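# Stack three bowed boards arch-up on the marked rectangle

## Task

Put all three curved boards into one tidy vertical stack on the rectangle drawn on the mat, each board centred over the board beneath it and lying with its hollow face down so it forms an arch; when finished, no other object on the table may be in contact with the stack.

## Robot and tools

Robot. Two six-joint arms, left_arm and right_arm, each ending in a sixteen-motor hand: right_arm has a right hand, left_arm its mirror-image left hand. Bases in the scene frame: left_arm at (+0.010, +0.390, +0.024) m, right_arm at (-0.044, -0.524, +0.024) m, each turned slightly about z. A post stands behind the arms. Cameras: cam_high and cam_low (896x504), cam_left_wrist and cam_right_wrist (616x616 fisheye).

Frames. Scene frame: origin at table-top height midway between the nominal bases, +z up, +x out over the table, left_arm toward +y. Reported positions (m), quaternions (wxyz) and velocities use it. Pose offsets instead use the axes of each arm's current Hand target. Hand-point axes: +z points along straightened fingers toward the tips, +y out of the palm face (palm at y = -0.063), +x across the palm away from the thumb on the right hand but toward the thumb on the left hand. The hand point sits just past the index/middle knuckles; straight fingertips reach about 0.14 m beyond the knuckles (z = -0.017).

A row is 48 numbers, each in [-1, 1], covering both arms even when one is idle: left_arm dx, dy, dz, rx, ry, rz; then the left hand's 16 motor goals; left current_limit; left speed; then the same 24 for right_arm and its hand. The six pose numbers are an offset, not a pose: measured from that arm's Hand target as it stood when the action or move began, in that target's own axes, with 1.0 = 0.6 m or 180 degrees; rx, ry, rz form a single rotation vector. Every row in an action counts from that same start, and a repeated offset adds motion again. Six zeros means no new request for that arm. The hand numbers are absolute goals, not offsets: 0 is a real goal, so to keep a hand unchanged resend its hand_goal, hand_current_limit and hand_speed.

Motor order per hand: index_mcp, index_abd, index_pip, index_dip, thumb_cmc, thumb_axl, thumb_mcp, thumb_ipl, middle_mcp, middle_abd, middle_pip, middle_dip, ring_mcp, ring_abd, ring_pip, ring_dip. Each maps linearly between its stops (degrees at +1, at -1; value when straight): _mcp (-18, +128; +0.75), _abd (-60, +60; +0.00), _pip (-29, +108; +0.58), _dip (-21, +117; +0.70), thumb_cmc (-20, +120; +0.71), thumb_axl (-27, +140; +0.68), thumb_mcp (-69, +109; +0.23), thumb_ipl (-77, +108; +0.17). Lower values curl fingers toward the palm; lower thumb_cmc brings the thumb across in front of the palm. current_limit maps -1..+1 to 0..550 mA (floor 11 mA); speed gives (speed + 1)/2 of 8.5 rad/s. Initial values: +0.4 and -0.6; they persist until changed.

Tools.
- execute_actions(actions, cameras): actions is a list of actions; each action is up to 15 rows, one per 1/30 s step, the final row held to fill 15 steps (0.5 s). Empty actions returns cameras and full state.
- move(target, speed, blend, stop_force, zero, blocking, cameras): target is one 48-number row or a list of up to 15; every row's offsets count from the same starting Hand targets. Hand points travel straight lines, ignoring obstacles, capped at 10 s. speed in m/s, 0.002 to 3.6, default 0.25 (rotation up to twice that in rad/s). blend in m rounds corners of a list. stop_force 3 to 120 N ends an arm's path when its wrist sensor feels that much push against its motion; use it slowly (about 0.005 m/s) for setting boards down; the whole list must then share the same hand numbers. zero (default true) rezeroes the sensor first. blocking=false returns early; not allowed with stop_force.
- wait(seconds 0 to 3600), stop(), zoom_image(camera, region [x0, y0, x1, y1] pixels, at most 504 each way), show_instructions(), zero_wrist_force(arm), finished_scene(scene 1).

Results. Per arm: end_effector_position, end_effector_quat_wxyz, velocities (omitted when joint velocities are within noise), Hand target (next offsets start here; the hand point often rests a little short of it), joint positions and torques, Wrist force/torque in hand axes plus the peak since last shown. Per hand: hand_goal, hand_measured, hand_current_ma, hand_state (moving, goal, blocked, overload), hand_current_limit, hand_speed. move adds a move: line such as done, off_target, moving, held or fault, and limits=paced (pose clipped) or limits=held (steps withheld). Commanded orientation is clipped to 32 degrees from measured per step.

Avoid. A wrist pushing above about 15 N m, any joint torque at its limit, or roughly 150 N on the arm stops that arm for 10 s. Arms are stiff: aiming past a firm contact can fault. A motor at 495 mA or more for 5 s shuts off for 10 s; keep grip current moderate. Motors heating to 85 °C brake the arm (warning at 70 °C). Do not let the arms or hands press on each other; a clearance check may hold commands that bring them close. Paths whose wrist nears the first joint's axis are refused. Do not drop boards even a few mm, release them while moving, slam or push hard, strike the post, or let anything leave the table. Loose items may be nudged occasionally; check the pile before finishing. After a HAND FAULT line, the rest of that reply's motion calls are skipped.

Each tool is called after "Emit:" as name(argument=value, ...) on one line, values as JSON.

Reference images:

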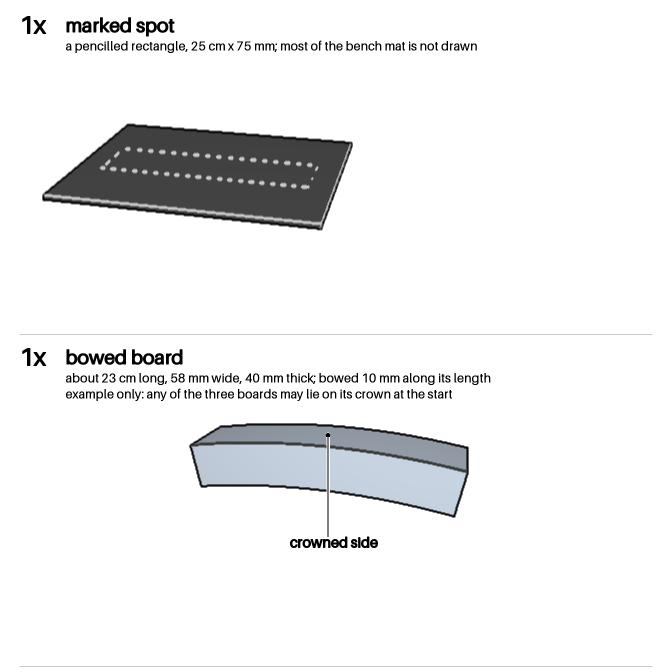

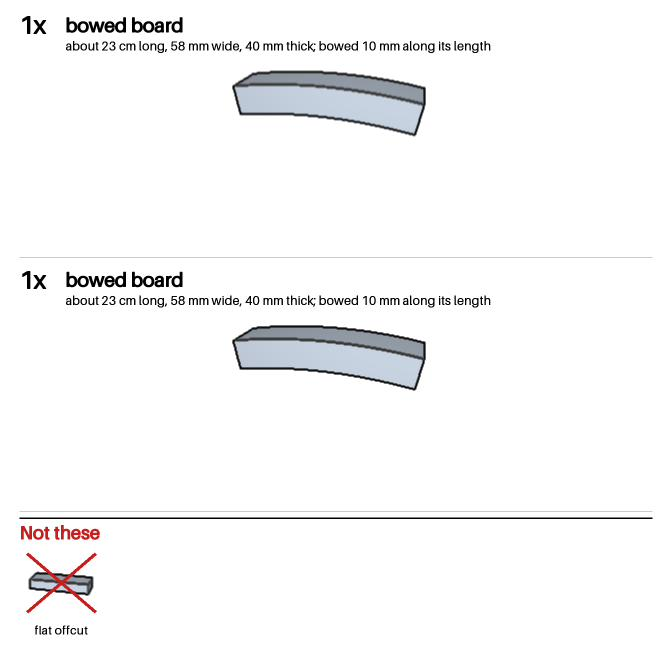

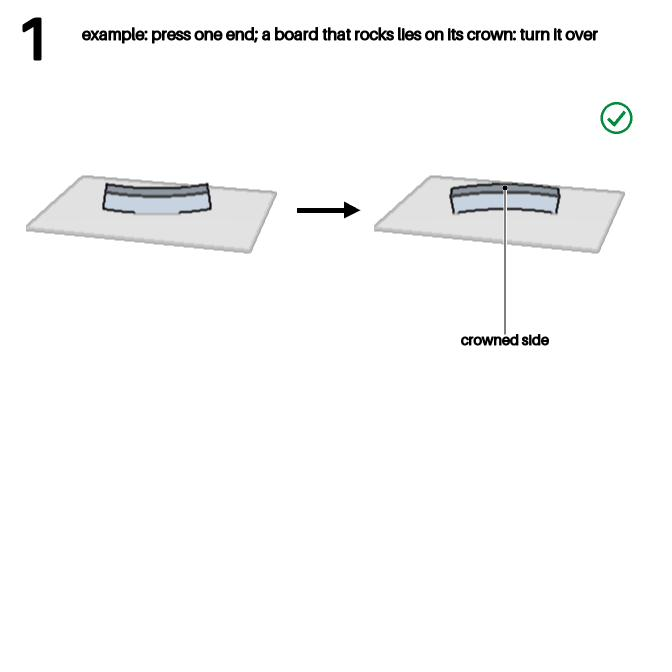

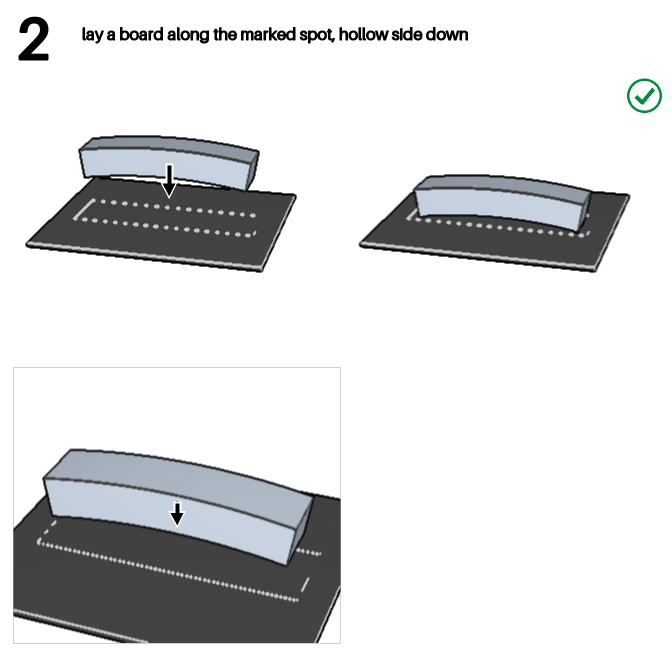

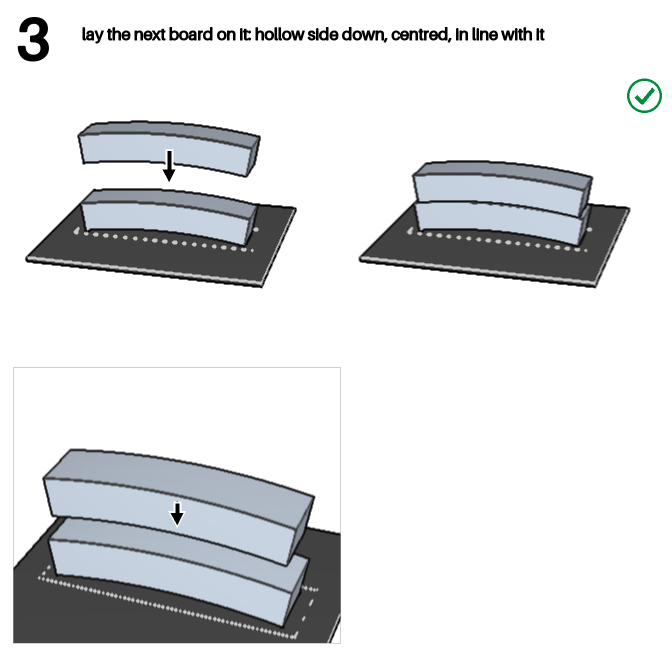

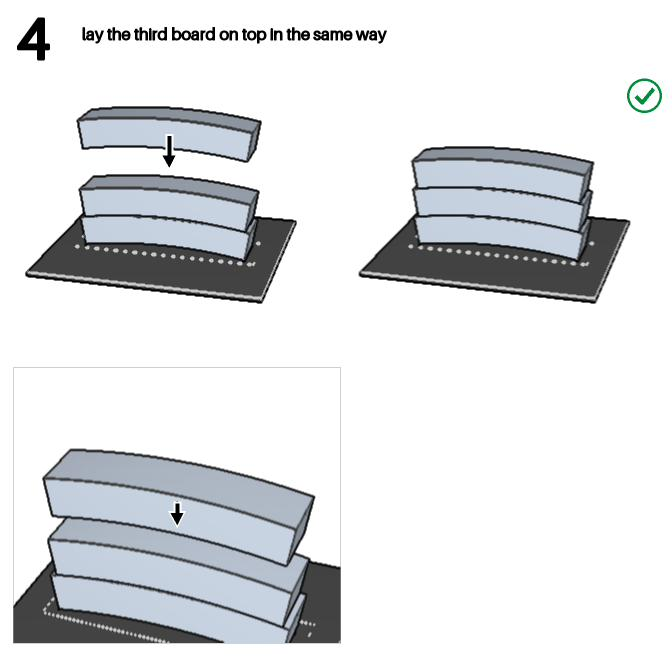

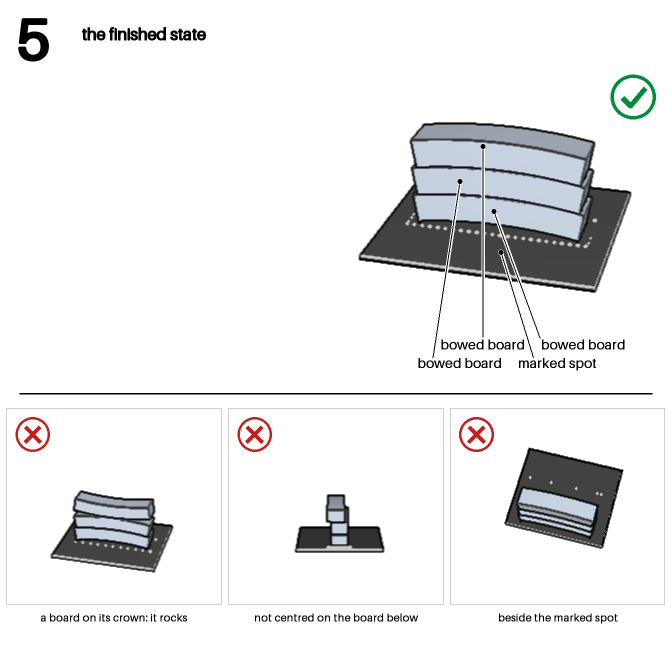

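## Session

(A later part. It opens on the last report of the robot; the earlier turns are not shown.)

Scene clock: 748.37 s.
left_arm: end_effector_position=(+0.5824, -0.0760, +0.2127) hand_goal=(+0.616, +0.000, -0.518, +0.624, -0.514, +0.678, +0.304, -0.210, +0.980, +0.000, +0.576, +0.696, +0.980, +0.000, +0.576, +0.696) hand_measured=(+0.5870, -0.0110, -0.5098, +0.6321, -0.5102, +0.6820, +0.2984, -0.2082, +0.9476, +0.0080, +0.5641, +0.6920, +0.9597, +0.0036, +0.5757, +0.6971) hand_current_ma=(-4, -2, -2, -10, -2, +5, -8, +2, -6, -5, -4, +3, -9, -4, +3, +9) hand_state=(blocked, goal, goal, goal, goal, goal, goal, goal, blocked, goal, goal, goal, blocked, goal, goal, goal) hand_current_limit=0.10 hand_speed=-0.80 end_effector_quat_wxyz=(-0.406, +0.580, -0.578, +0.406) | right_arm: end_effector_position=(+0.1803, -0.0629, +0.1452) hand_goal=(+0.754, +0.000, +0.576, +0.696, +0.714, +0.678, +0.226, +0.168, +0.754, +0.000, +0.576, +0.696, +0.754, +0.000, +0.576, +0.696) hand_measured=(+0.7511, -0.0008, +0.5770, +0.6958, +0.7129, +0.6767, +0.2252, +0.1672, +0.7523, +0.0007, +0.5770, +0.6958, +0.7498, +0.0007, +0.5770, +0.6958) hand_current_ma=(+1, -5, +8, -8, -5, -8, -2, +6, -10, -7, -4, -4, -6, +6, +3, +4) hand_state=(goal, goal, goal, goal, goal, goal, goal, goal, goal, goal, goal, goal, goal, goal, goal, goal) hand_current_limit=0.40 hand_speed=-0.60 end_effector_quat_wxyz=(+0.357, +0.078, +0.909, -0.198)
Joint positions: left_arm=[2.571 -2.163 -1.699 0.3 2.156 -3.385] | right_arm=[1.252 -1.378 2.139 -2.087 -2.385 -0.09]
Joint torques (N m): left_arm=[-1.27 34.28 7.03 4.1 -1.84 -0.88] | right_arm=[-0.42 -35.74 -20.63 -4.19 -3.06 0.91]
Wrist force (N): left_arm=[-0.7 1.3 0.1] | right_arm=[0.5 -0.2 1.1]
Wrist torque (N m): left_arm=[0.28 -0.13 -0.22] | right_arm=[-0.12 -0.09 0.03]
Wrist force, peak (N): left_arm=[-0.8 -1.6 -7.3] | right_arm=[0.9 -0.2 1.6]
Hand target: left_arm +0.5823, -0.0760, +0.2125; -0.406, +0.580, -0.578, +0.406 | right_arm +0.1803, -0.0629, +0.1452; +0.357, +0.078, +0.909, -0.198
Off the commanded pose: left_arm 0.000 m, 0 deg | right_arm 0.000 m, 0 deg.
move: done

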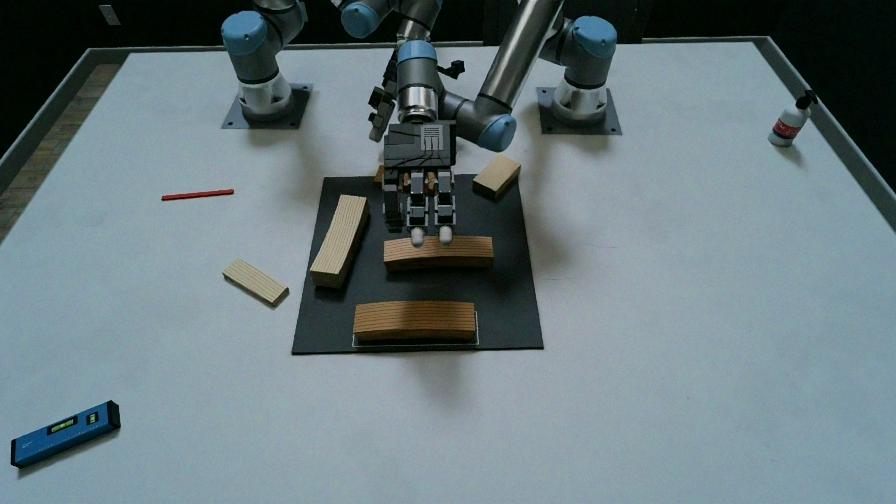

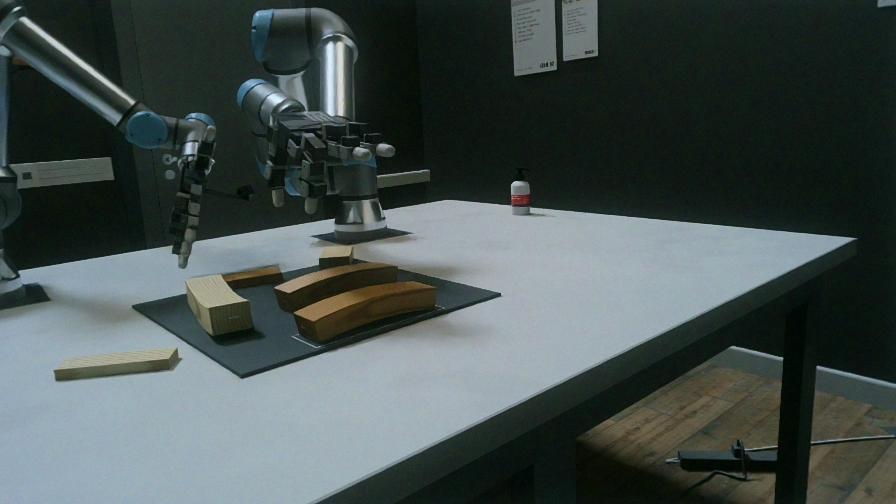

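Emit:
move(target=[[-0.0913,0.0009,-0.0025,0,-0.0063,-0.0023, 0.616,0,-0.518,0.623,-0.663,0.677,0.303,-0.211,0.616,0,-0.518,0.623,0.98,0,0.576,0.696,0.2,-0.6, 0,0,0,0,0,0,0.754,0,0.576,0.696,0.714,0.678,0.226,0.168,0.754,0,0.576,0.696,0.754,0,0.576,0.696,0.4,-0.6],[-0.0913,0.2429,0.0856,0,-0.0063,-0.0023, 0.616,0,-0.518,0.623,-0.663,0.677,0.303,-0.211,0.616,0,-0.518,0.623,0.98,0,0.576,0.696,0.2,-0.6, 0,0,0,0,0,0,0.754,0,0.576,0.696,0.714,0.678,0.226,0.168,0.754,0,0.576,0.696,0.754,0,0.576,0.696,0.4,-0.6],[-0.0913,0.2429,0.0856,0,-0.0063,-0.0023, 0.38,0,-0.518,0.64,-0.663,0.677,0.08,-0.211,0.38,0,-0.518,0.64,0.98,0,0.576,0.696,0.1,-0.85, 0,0,0,0,0,0,0.754,0,0.576,0.696,0.714,0.678,0.226,0.168,0.754,0,0.576,0.696,0.754,0,0.576,0.696,0.4,-0.6]], speed=[0.08,0.08,0.05], cameras=["cam_high","cam_low","cam_left_wrist"])

Emit:
zoom_image(camera="cam_low", region=[250, 150, 500, 360])

Emit:
zoom_image(camera="cam_left_wrist", region=[80, 100, 380, 400])

Scene clock: 777.37 s.
left_arm: end_effector_position=(+0.5807, -0.0213, +0.0579) hand_goal=(+0.380, +0.000, -0.518, +0.640, -0.662, +0.678, +0.080, -0.210, +0.380, +0.000, -0.518, +0.640, +0.980, +0.000, +0.576, +0.696) hand_measured=(+0.4532, -0.0110, -0.5034, +0.6423, -0.6584, +0.6820, +0.1450, -0.2016, +0.4520, +0.0080, -0.5009, +0.6423, +0.9597, -0.0023, +0.5770, +0.6958) hand_current_ma=(+55, +2, +4, -13, -1, -2, +54, +2, +44, -5, -4, +1, -2, +2, +4, +9) hand_state=(blocked, goal, goal, goal, goal, goal, blocked, goal, blocked, goal, goal, goal, blocked, goal, goal, goal) hand_current_limit=0.10 hand_speed=-0.85 end_effector_quat_wxyz=(-0.410, +0.586, -0.572, +0.401) | right_arm: end_effector_position=(+0.1803, -0.0629, +0.1452) hand_goal=(+0.754, +0.000, +0.576, +0.696, +0.714, +0.678, +0.226, +0.168, +0.754, +0.000, +0.576, +0.696, +0.754, +0.000, +0.576, +0.696) hand_measured=(+0.7511, -0.0008, +0.5770, +0.6971, +0.7142, +0.6777, +0.2252, +0.1672, +0.7511, +0.0007, +0.5770, +0.6945, +0.7498, +0.0007, +0.5757, +0.6971) hand_current_ma=(-2, -3, +3, -2, -11, -9, -1, +8, -10, -5, -1, -3, -4, +8, +2, +6) hand_state=(goal, goal, goal, goal, goal, goal, goal, goal, goal, goal, goal, goal, goal, goal, goal, goal) hand_current_limit=0.40 hand_speed=-0.60 end_effector_quat_wxyz=(+0.357, +0.078, +0.909, -0.198)
Joint positions: left_arm=[2.645 -2.401 -1.836 0.686 2.107 -3.36] | right_arm=[1.252 -1.378 2.139 -2.087 -2.385 -0.09]
Joint torques (N m): left_arm=[-9.08 56.54 -2.04 1.72 2.82 1.54] | right_arm=[0.17 -36.47 -20.99 -4.08 -3.12 0.95]
Wrist force (N): left_arm=[-0.6 -2.6 0.4] | right_arm=[0.4 -0.2 1.4]
Wrist torque (N m): left_arm=[0.17 -0.16 -0.27] | right_arm=[-0.14 -0.08 0.02]
Wrist force, peak (N): left_arm=[-0.5 -2.9 0.4] | right_arm=[0.7 -0.4 1.6]
Hand target: left_arm +0.5807, -0.0213, +0.0579; -0.410, +0.586, -0.572, +0.401 | right_arm +0.1803, -0.0629, +0.1452; +0.357, +0.078, +0.909, -0.198
Off the commanded pose: left_arm 0.000 m, 0 deg | right_arm 0.000 m, 0 deg.
move: done
cam_left_wrist: T_world_to_cam=[[0.20955, 0.79714, 0.56626, -0.17175], [-0.5149, -0.40236, 0.75696, 0.19534], [0.83125, -0.45018, 0.32613, -0.38724]] pos_world=[0.45846, 0.04118, 0.07569]

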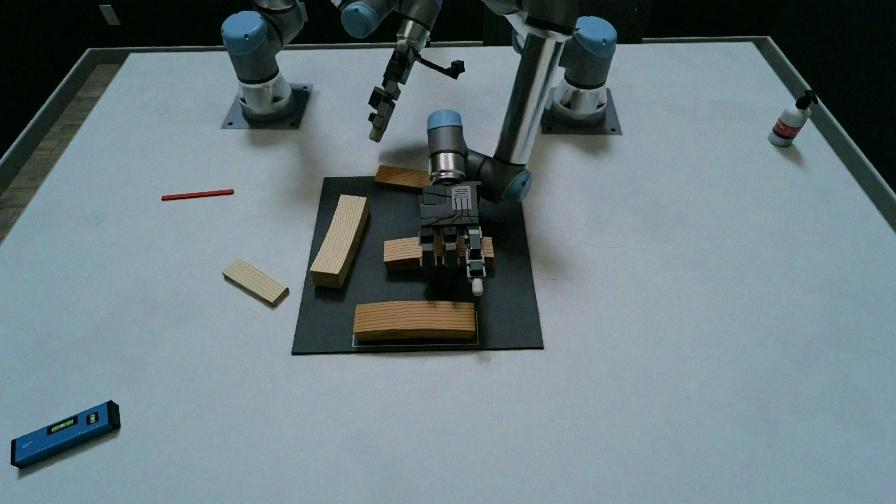

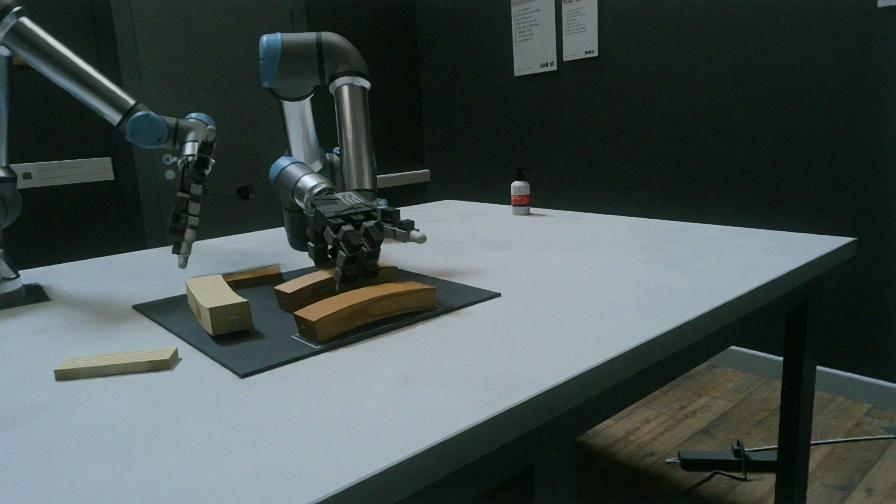

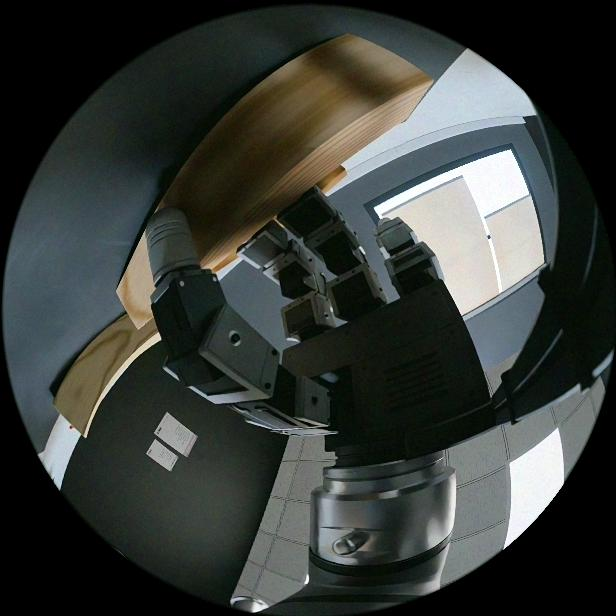

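Scaled by 2.016 from the camera's image (finer frame: 1280x720).

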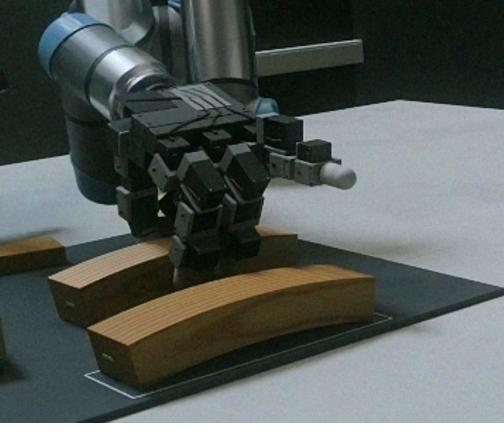

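Scaled by 1.680 from the camera's image (finer frame: 880x880).

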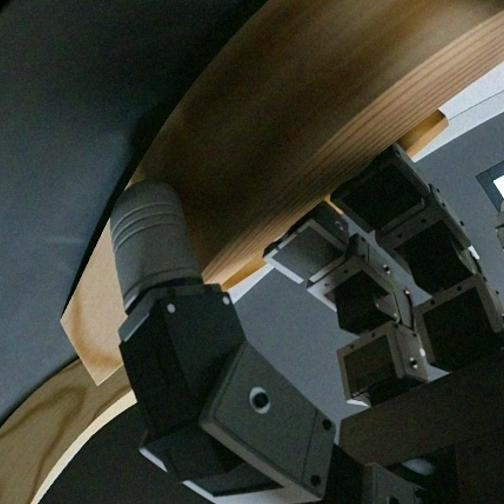

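Emit:
move(target=[[0,0,0,0,0,0, 0.27,0,-0.60,0.62,-0.663,0.677,-0.16,-0.35,0.27,0,-0.60,0.62,0.98,0,0.576,0.696,0.5,-0.85, 0,0,0,0,0,0,0.754,0,0.576,0.696,0.714,0.678,0.226,0.168,0.754,0,0.576,0.696,0.754,0,0.576,0.696,0.4,-0.6],[0,-0.0235,-0.0086,0,0,0, 0.27,0,-0.60,0.62,-0.663,0.677,-0.16,-0.35,0.27,0,-0.60,0.62,0.98,0,0.576,0.696,0.5,-0.85, 0,0,0,0,0,0,0.754,0,0.576,0.696,0.714,0.678,0.226,0.168,0.754,0,0.576,0.696,0.754,0,0.576,0.696,0.4,-0.6]], speed=0.02, cameras=["cam_high","cam_low","cam_left_wrist"])

Emit:
zoom_image(camera="cam_low", region=[250, 150, 500, 360])

Scene clock: 784.13 s.
left_arm: end_effector_position=(+0.5807, -0.0213, +0.0731) hand_goal=(+0.270, +0.000, -0.600, +0.620, -0.662, +0.678, -0.160, -0.350, +0.270, +0.000, -0.600, +0.620, +0.980, +0.000, +0.576, +0.696) hand_measured=(+0.4496, -0.0110, -0.5021, +0.6588, -0.6471, +0.6851, +0.1470, -0.2101, +0.4351, +0.0065, -0.4970, +0.6639, +0.9597, -0.0023, +0.5757, +0.6971) hand_current_ma=(+215, -5, +75, +4, -9, +3, +412, +202, +169, +0, +79, +7, -13, -3, +6, -4) hand_state=(blocked, goal, blocked, blocked, goal, goal, blocked, blocked, blocked, goal, blocked, blocked, blocked, goal, goal, goal) hand_current_limit=0.50 hand_speed=-0.85 end_effector_quat_wxyz=(-0.410, +0.586, -0.572, +0.401) | right_arm: end_effector_position=(+0.1803, -0.0629, +0.1452) hand_goal=(+0.754, +0.000, +0.576, +0.696, +0.714, +0.678, +0.226, +0.168, +0.754, +0.000, +0.576, +0.696, +0.754, +0.000, +0.576, +0.696) hand_measured=(+0.7511, +0.0007, +0.5757, +0.6958, +0.7142, +0.6777, +0.2242, +0.1681, +0.7511, +0.0007, +0.5757, +0.6958, +0.7498, -0.0008, +0.5770, +0.6971) hand_current_ma=(-4, -9, +7, -5, -14, -8, -1, +10, -10, -8, -5, -8, -1, +9, +2, +4) hand_state=(goal, goal, goal, goal, goal, goal, goal, goal, goal, goal, goal, goal, goal, goal, goal, goal) hand_current_limit=0.40 hand_speed=-0.60 end_effector_quat_wxyz=(+0.357, +0.078, +0.909, -0.198)
Joint positions: left_arm=[2.645 -2.368 -1.841 0.659 2.107 -3.36] | right_arm=[1.252 -1.378 2.139 -2.087 -2.385 -0.09]
Joint torques (N m): left_arm=[-9.88 35.63 4.33 4.42 1.63 0.8] | right_arm=[-0.25 -35.35 -21.25 -4.32 -3.18 0.95]
Wrist force (N): left_arm=[-0.5 4.6 1.2] | right_arm=[0.5 -0.1 1.2]
Wrist torque (N m): left_arm=[0.45 -0.17 -0.27] | right_arm=[-0.11 -0.10 0.04]
Wrist force, peak (N): left_arm=[-0.5 5.0 1.3] | right_arm=[0.8 -0.3 1.6]
Hand target: left_arm +0.5807, -0.0213, +0.0729; -0.410, +0.586, -0.572, +0.401 | right_arm +0.1803, -0.0629, +0.1452; +0.357, +0.078, +0.909, -0.198
Off the commanded pose: left_arm 0.000 m, 0 deg | right_arm 0.000 m, 0 deg.
move: done
cam_left_wrist: T_world_to_cam=[[0.20955, 0.79714, 0.56626, -0.18035], [-0.5149, -0.40236, 0.75696, 0.18383], [0.83125, -0.45018, 0.32613, -0.3922]] pos_world=[0.45846, 0.04118, 0.09089]

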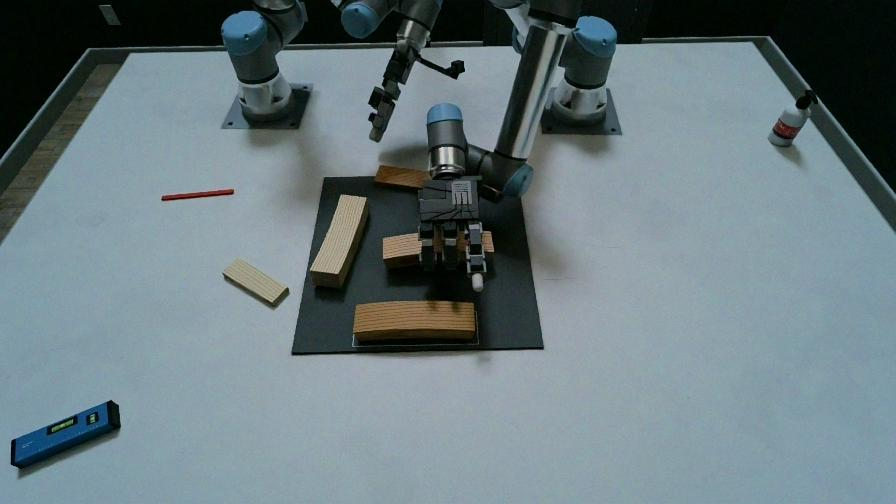

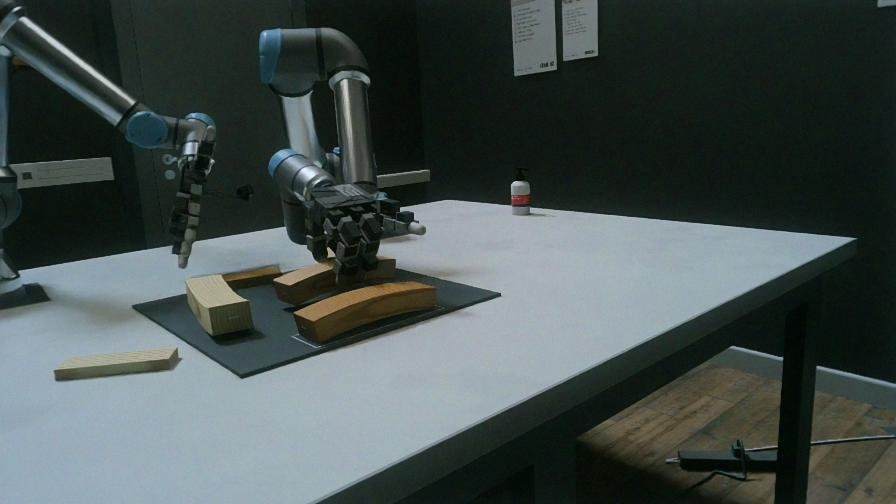

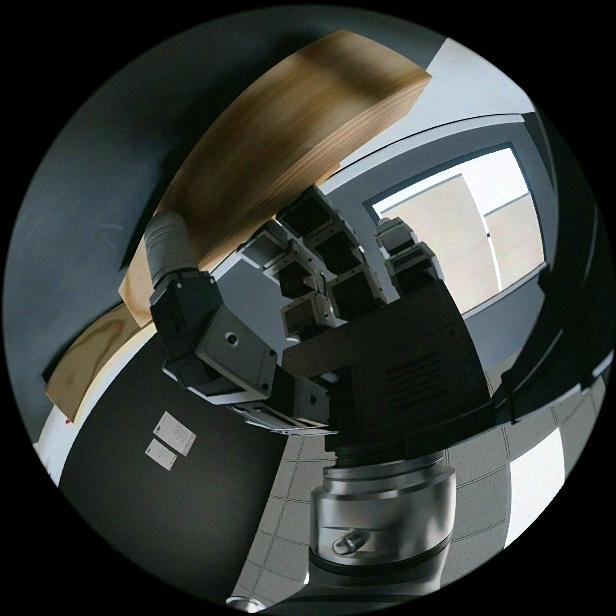

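Scaled by 2.016 from the camera's image (finer frame: 1280x720).

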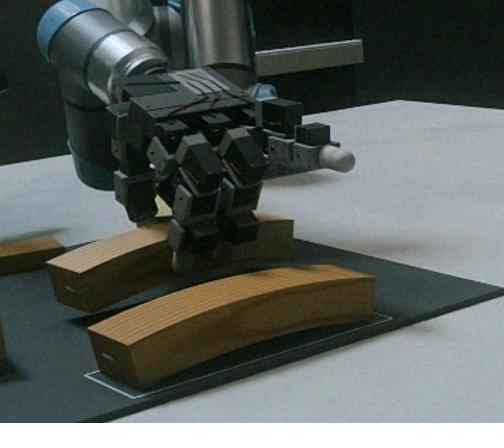

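Emit:
move(target=[[0,-0.0940,-0.0342,0,0,0, 0.27,0,-0.60,0.62,-0.663,0.677,-0.16,-0.35,0.27,0,-0.60,0.62,0.98,0,0.576,0.696,0.5,-0.85, 0,0,0,0,0,0,0.754,0,0.576,0.696,0.714,0.678,0.226,0.168,0.754,0,0.576,0.696,0.754,0,0.576,0.696,0.4,-0.6],[0.0915,-0.1923,0.2358,0,0.0198,0.0072, 0.27,0,-0.60,0.62,-0.663,0.677,-0.16,-0.35,0.27,0,-0.60,0.62,0.98,0,0.576,0.696,0.5,-0.85, 0,0,0,0,0,0,0.754,0,0.576,0.696,0.714,0.678,0.226,0.168,0.754,0,0.576,0.696,0.754,0,0.576,0.696,0.4,-0.6]], speed=[0.05,0.06], blend=[0.01,0], cameras=["cam_high","cam_low","cam_left_wrist"])

Emit:
zoom_image(camera="cam_low", region=[250, 190, 500, 360])

Emit:
zoom_image(camera="cam_high", region=[330, 260, 500, 360])

Scene clock: 801.97 s.
left_arm: end_effector_position=(+0.7543, -0.0721, +0.1330) hand_goal=(+0.270, +0.000, -0.600, +0.620, -0.662, +0.678, -0.160, -0.350, +0.270, +0.000, -0.600, +0.620, +0.980, +0.000, +0.576, +0.696) hand_measured=(+0.4484, -0.0110, -0.5034, +0.6601, -0.6471, +0.6851, +0.1470, -0.2111, +0.4339, +0.0065, -0.4983, +0.6639, +0.9585, -0.0008, +0.5757, +0.6958) hand_current_ma=(+218, -7, +67, +2, -1, +13, +411, +191, +177, -5, +67, +11, -13, +9, +7, +7) hand_state=(blocked, goal, blocked, blocked, goal, goal, blocked, blocked, blocked, goal, blocked, blocked, blocked, goal, goal, goal) hand_current_limit=0.50 hand_speed=-0.85 end_effector_quat_wxyz=(-0.397, +0.567, -0.591, +0.415) end_effector_velocity=(+0.000, +0.001, +0.001) end_effector_angular_velocity=(+0.001, -0.002, +0.004) | right_arm: end_effector_position=(+0.1803, -0.0629, +0.1452) hand_goal=(+0.754, +0.000, +0.576, +0.696, +0.714, +0.678, +0.226, +0.168, +0.754, +0.000, +0.576, +0.696, +0.754, +0.000, +0.576, +0.696) hand_measured=(+0.7511, -0.0008, +0.5770, +0.6958, +0.7142, +0.6777, +0.2252, +0.1681, +0.7523, -0.0008, +0.5770, +0.6971, +0.7498, -0.0008, +0.5770, +0.6958) hand_current_ma=(-2, -5, +11, -4, -6, -11, -3, +9, -11, -6, -8, -2, -3, +4, +2, +5) hand_state=(goal, goal, goal, goal, goal, goal, goal, goal, goal, goal, goal, goal, goal, goal, goal, goal) hand_current_limit=0.40 hand_speed=-0.60 end_effector_quat_wxyz=(+0.357, +0.078, +0.909, -0.198)
Joint positions: left_arm=[2.73 -2.514 -1.276 0.27 1.968 -3.295] | right_arm=[1.252 -1.378 2.139 -2.087 -2.385 -0.09]
Joint velocities: left_arm=[0 0.002 -0.003 0.003 0.005 0] | right_arm=[within noise]
Joint torques (N m): left_arm=[-9.21 72.41 9.84 5.21 2.31 -1.11] | right_arm=[0.53 -35.07 -20.55 -4.32 -3.22 0.93]
Wrist force (N): left_arm=[-0.7 4.6 0.9] | right_arm=[0.4 -0.3 1.3]
Wrist torque (N m): left_arm=[0.46 -0.13 -0.29] | right_arm=[-0.15 -0.09 0.03]
Wrist force, peak (N): left_arm=[-0.8 5.9 1.6] | right_arm=[0.7 -0.4 1.5]
Hand target: left_arm +0.7542, -0.0722, +0.1331; -0.397, +0.567, -0.591, +0.415 | right_arm +0.1803, -0.0629, +0.1452; +0.357, +0.078, +0.909, -0.198
Off the commanded pose: left_arm 0.000 m, 0 deg | right_arm 0.000 m, 0 deg.
move: done
cam_left_wrist: T_world_to_cam=[[0.262, 0.78144, 0.56631, -0.25081], [-0.5403, -0.36745, 0.75701, 0.22914], [0.79964, -0.50432, 0.32593, -0.55904]] pos_world=[0.63655, -0.00175, 0.15079]

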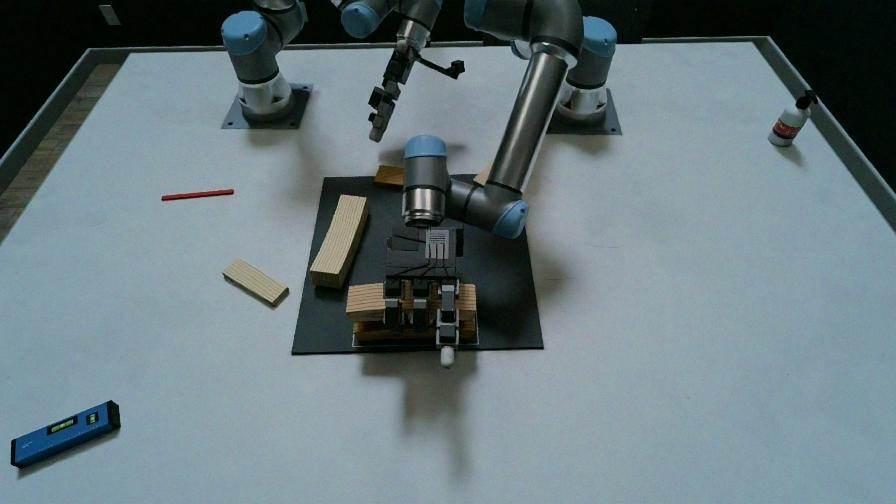

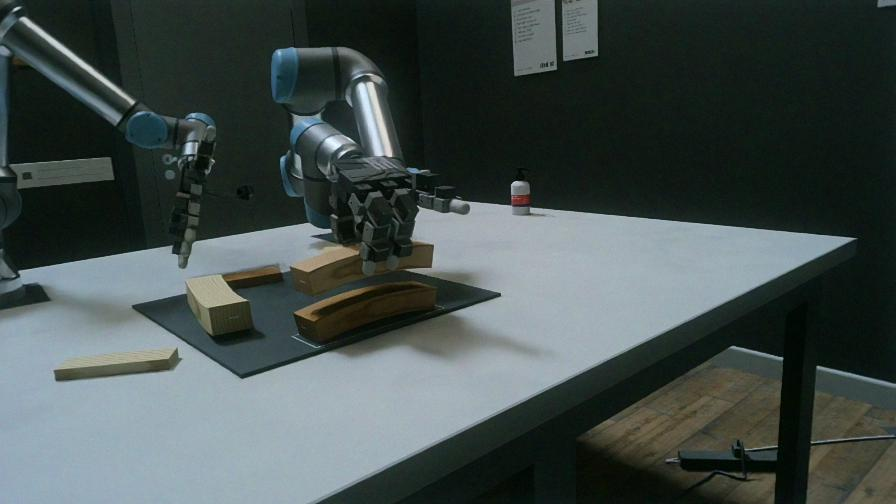

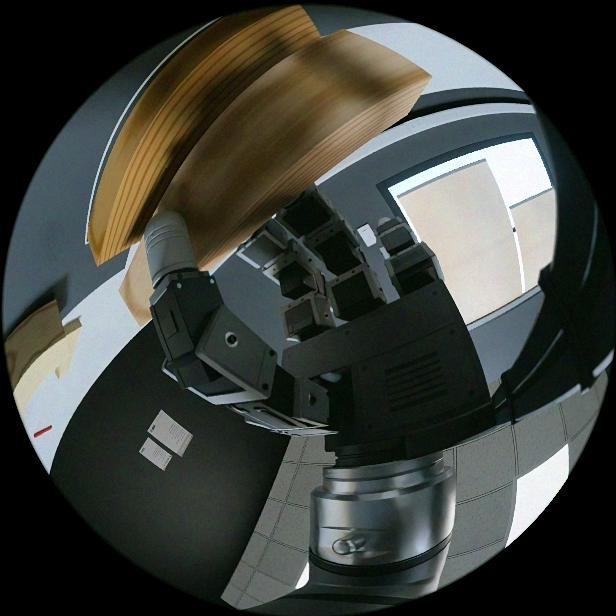

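Scaled by 2.016 from the camera's image (finer frame: 1280x720).

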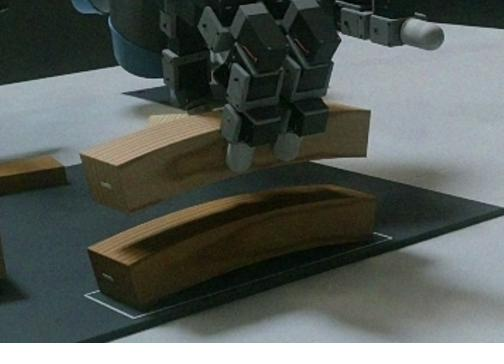

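Scaled by 2.965 from the camera's image (finer frame: 1280x720).

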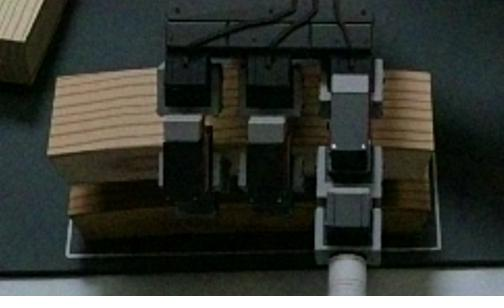

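Emit:
move(target=[-0.0025,0.0507,0.0166,0,-0.0042,-0.0015, 0.27,0,-0.60,0.62,-0.663,0.677,-0.16,-0.35,0.27,0,-0.60,0.62,0.98,0,0.576,0.696,0.5,-0.85, 0,0,0,0,0,0,0.754,0,0.576,0.696,0.714,0.678,0.226,0.168,0.754,0,0.576,0.696,0.754,0,0.576,0.696,0.4,-0.6], speed=0.03, cameras=["cam_high","cam_low"])

Emit:
zoom_image(camera="cam_low", region=[270, 220, 370, 360])

Emit:
zoom_image(camera="cam_low", region=[370, 220, 470, 360])

Emit:
zoom_image(camera="cam_high", region=[330, 260, 500, 360])

Scene clock: 810.07 s.
left_arm: end_effector_position=(+0.7532, -0.0706, +0.1008) hand_goal=(+0.270, +0.000, -0.600, +0.620, -0.662, +0.678, -0.160, -0.350, +0.270, +0.000, -0.600, +0.620, +0.980, +0.000, +0.576, +0.696) hand_measured=(+0.4496, -0.0125, -0.5021, +0.6601, -0.6459, +0.6851, +0.1470, -0.2111, +0.4339, +0.0065, -0.4970, +0.6652, +0.9585, -0.0008, +0.5757, +0.6958) hand_current_ma=(+214, -12, +72, -1, -1, -5, +418, +203, +158, -3, +66, +10, -11, +0, +1, +2) hand_state=(blocked, goal, blocked, blocked, goal, goal, blocked, blocked, blocked, goal, blocked, blocked, blocked, goal, goal, goal) hand_current_limit=0.50 hand_speed=-0.85 end_effector_quat_wxyz=(-0.400, +0.571, -0.587, +0.412) | right_arm: end_effector_position=(+0.1803, -0.0629, +0.1452) hand_goal=(+0.754, +0.000, +0.576, +0.696, +0.714, +0.678, +0.226, +0.168, +0.754, +0.000, +0.576, +0.696, +0.754, +0.000, +0.576, +0.696) hand_measured=(+0.7498, +0.0007, +0.5757, +0.6958, +0.7142, +0.6767, +0.2242, +0.1672, +0.7511, -0.0008, +0.5770, +0.6958, +0.7511, +0.0007, +0.5757, +0.6971) hand_current_ma=(-4, -4, +9, -3, -8, -12, -5, +14, -12, -2, -7, -2, -2, +2, -2, +5) hand_state=(goal, goal, goal, goal, goal, goal, goal, goal, goal, goal, goal, goal, goal, goal, goal, goal) hand_current_limit=0.40 hand_speed=-0.60 end_effector_quat_wxyz=(+0.357, +0.078, +0.909, -0.198)
Joint positions: left_arm=[2.727 -2.562 -1.279 0.317 1.983 -3.302] | right_arm=[1.252 -1.378 2.139 -2.087 -2.385 -0.09]
Joint torques (N m): left_arm=[-7.7 72.86 26.18 1.51 1.59 -1.1] | right_arm=[-0.09 -35.99 -20.58 -4.27 -3.23 0.92]
Wrist force (N): left_arm=[-0.6 4.9 0.9] | right_arm=[0.8 -0.2 1.4]
Wrist torque (N m): left_arm=[0.50 -0.14 -0.22] | right_arm=[-0.15 -0.14 0.06]
Wrist force, peak (N): left_arm=[-0.7 5.8 1.1] | right_arm=[0.7 -0.2 1.8]
Hand target: left_arm +0.7533, -0.0707, +0.1011; -0.400, +0.571, -0.587, +0.412 | right_arm +0.1803, -0.0629, +0.1452; +0.357, +0.078, +0.909, -0.198
Off the commanded pose: left_arm 0.000 m, 0 deg | right_arm 0.000 m, 0 deg.
move: done

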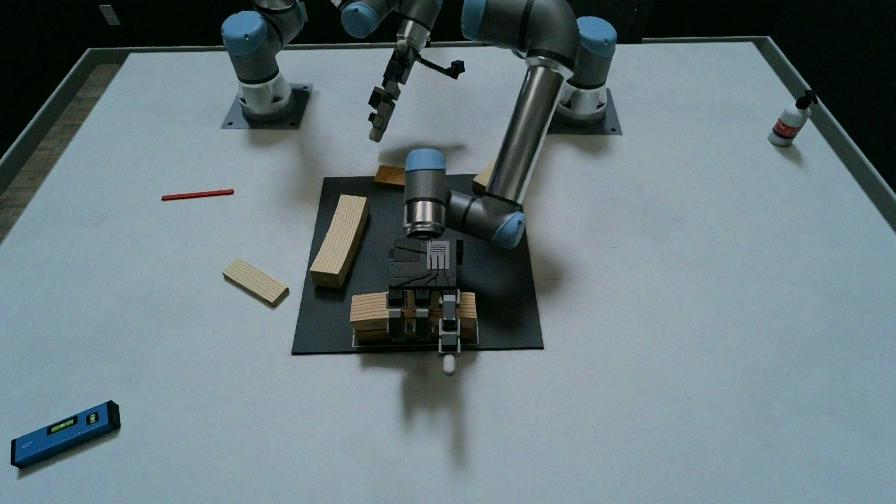

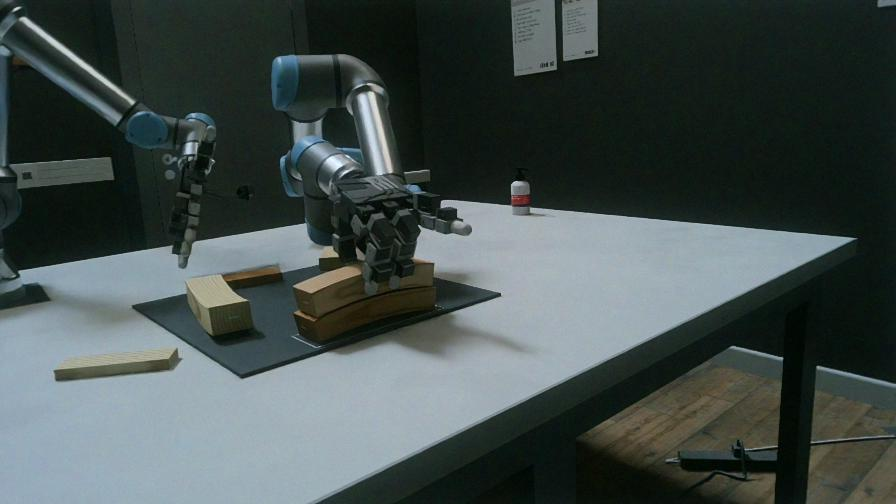

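Scaled by 3.600 from the camera's image (finer frame: 1280x720).

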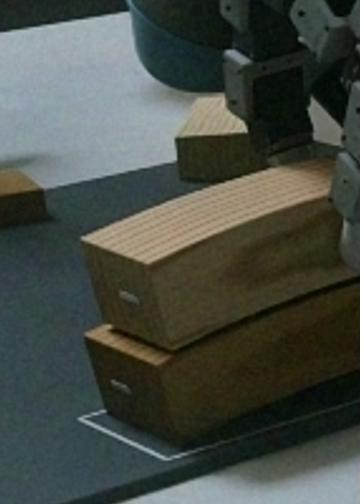

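Scaled by 3.600 from the camera's image (finer frame: 1280x720).

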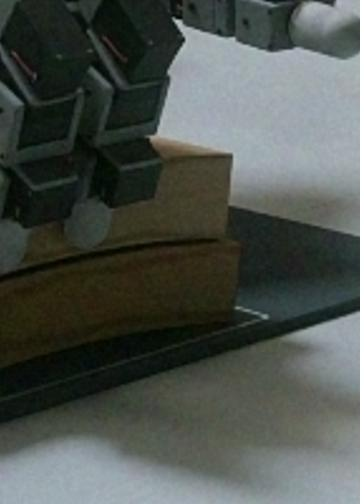

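Scaled by 2.965 from the camera's image (finer frame: 1280x720).

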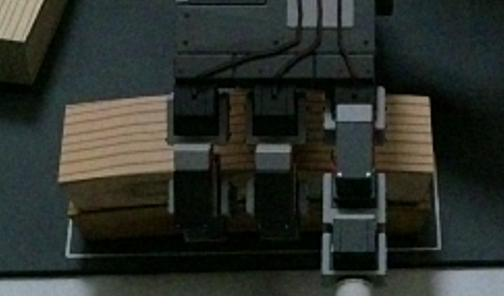

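Emit:
move(target=[0,0.0086,0.0031,0,0,0, 0.27,0,-0.60,0.62,-0.663,0.677,-0.16,-0.35,0.27,0,-0.60,0.62,0.98,0,0.576,0.696,0.5,-0.85, 0,0,0,0,0,0,0.754,0,0.576,0.696,0.714,0.678,0.226,0.168,0.754,0,0.576,0.696,0.754,0,0.576,0.696,0.4,-0.6], speed=0.005, stop_force=5, cameras=["cam_high","cam_low"])

Emit:
zoom_image(camera="cam_low", region=[270, 220, 370, 360])

Emit:
zoom_image(camera="cam_low", region=[370, 220, 470, 360])

Scene clock: 816.07 s.
left_arm: end_effector_position=(+0.7533, -0.0707, +0.0979) hand_goal=(+0.270, +0.000, -0.600, +0.620, -0.662, +0.678, -0.160, -0.350, +0.270, +0.000, -0.600, +0.620, +0.980, +0.000, +0.576, +0.696) hand_measured=(+0.4496, -0.0110, -0.5047, +0.6588, -0.6471, +0.6851, +0.1480, -0.2111, +0.4339, +0.0065, -0.4983, +0.6652, +0.9597, -0.0008, +0.5770, +0.6971) hand_current_ma=(+203, +2, +70, +19, -3, -9, +398, +201, +169, +4, +67, +22, -5, -6, -1, -1) hand_state=(blocked, goal, blocked, blocked, goal, goal, blocked, blocked, blocked, goal, blocked, blocked, blocked, goal, goal, goal) hand_current_limit=0.50 hand_speed=-0.85 end_effector_quat_wxyz=(-0.400, +0.571, -0.587, +0.412) | right_arm: end_effector_position=(+0.1803, -0.0629, +0.1452) hand_goal=(+0.754, +0.000, +0.576, +0.696, +0.714, +0.678, +0.226, +0.168, +0.754, +0.000, +0.576, +0.696, +0.754, +0.000, +0.576, +0.696) hand_measured=(+0.7511, -0.0008, +0.5770, +0.6958, +0.7142, +0.6767, +0.2242, +0.1681, +0.7523, +0.0007, +0.5782, +0.6958, +0.7498, -0.0008, +0.5770, +0.6958) hand_current_ma=(-1, -4, +5, -4, -6, -10, -4, +6, -9, -8, -3, -9, -3, +4, +1, +8) hand_state=(goal, goal, goal, goal, goal, goal, goal, goal, goal, goal, goal, goal, goal, goal, goal, goal) hand_current_limit=0.40 hand_speed=-0.60 end_effector_quat_wxyz=(+0.357, +0.078, +0.909, -0.198)
Joint positions: left_arm=[2.728 -2.567 -1.278 0.322 1.983 -3.302] | right_arm=[1.252 -1.378 2.139 -2.087 -2.385 -0.09]
Joint torques (N m): left_arm=[7.26 69.04 20.79 0.67 -2.34 1.3] | right_arm=[-0.32 -35.47 -21.09 -4.22 -3.32 0.86]
Wrist force (N): left_arm=[-0.9 0.4 -0.1] | right_arm=[0.5 -0.4 1.3]
Wrist torque (N m): left_arm=[0.48 -0.16 -0.18] | right_arm=[-0.17 -0.11 0.04]
Wrist force, peak (N): left_arm=[-0.5 5.2 0.7] | right_arm=[0.6 0.0 1.8]
Hand target: left_arm +0.7533, -0.0707, +0.0979; -0.400, +0.571, -0.587, +0.412 (not the last commanded pose) | right_arm +0.1803, -0.0629, +0.1452; +0.357, +0.078, +0.909, -0.198
Off the commanded pose: left_arm 0.002 m, 0 deg | right_arm 0.000 m, 0 deg.
move: contact (left_arm)

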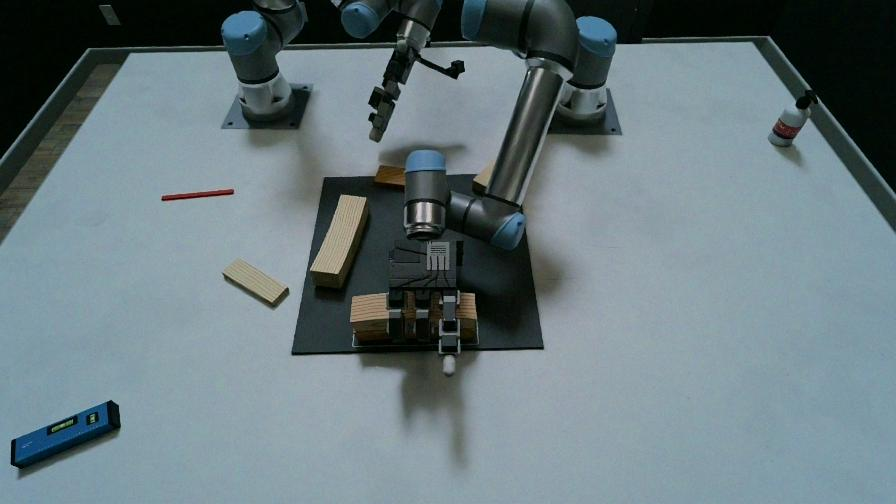

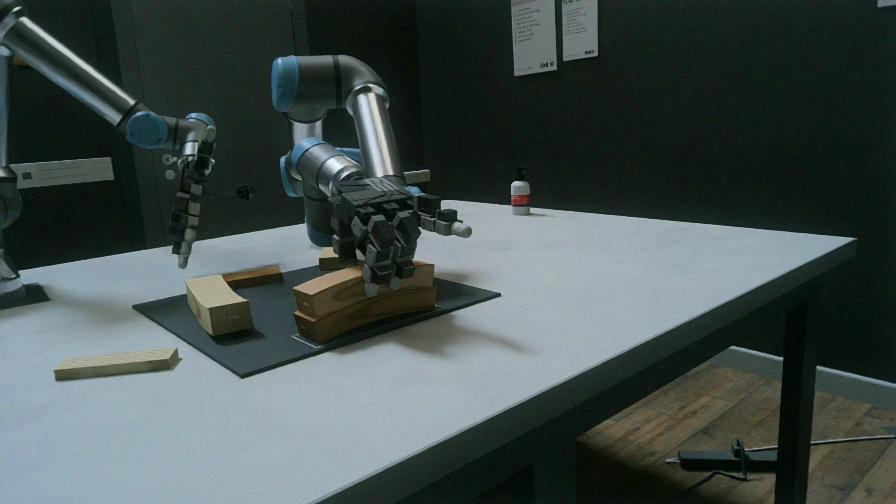

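Scaled by 3.600 from the camera's image (finer frame: 1280x720).

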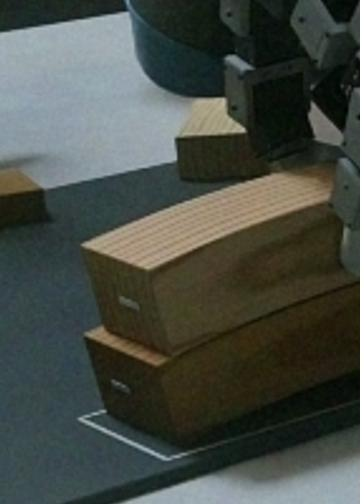

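Scaled by 3.600 from the camera's image (finer frame: 1280x720).

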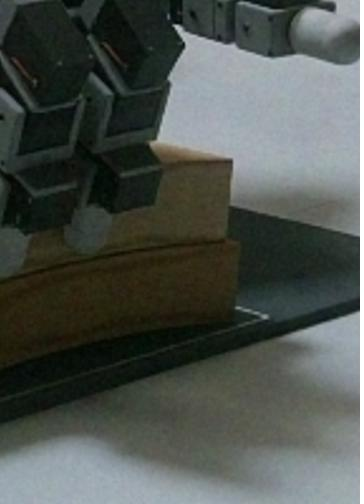

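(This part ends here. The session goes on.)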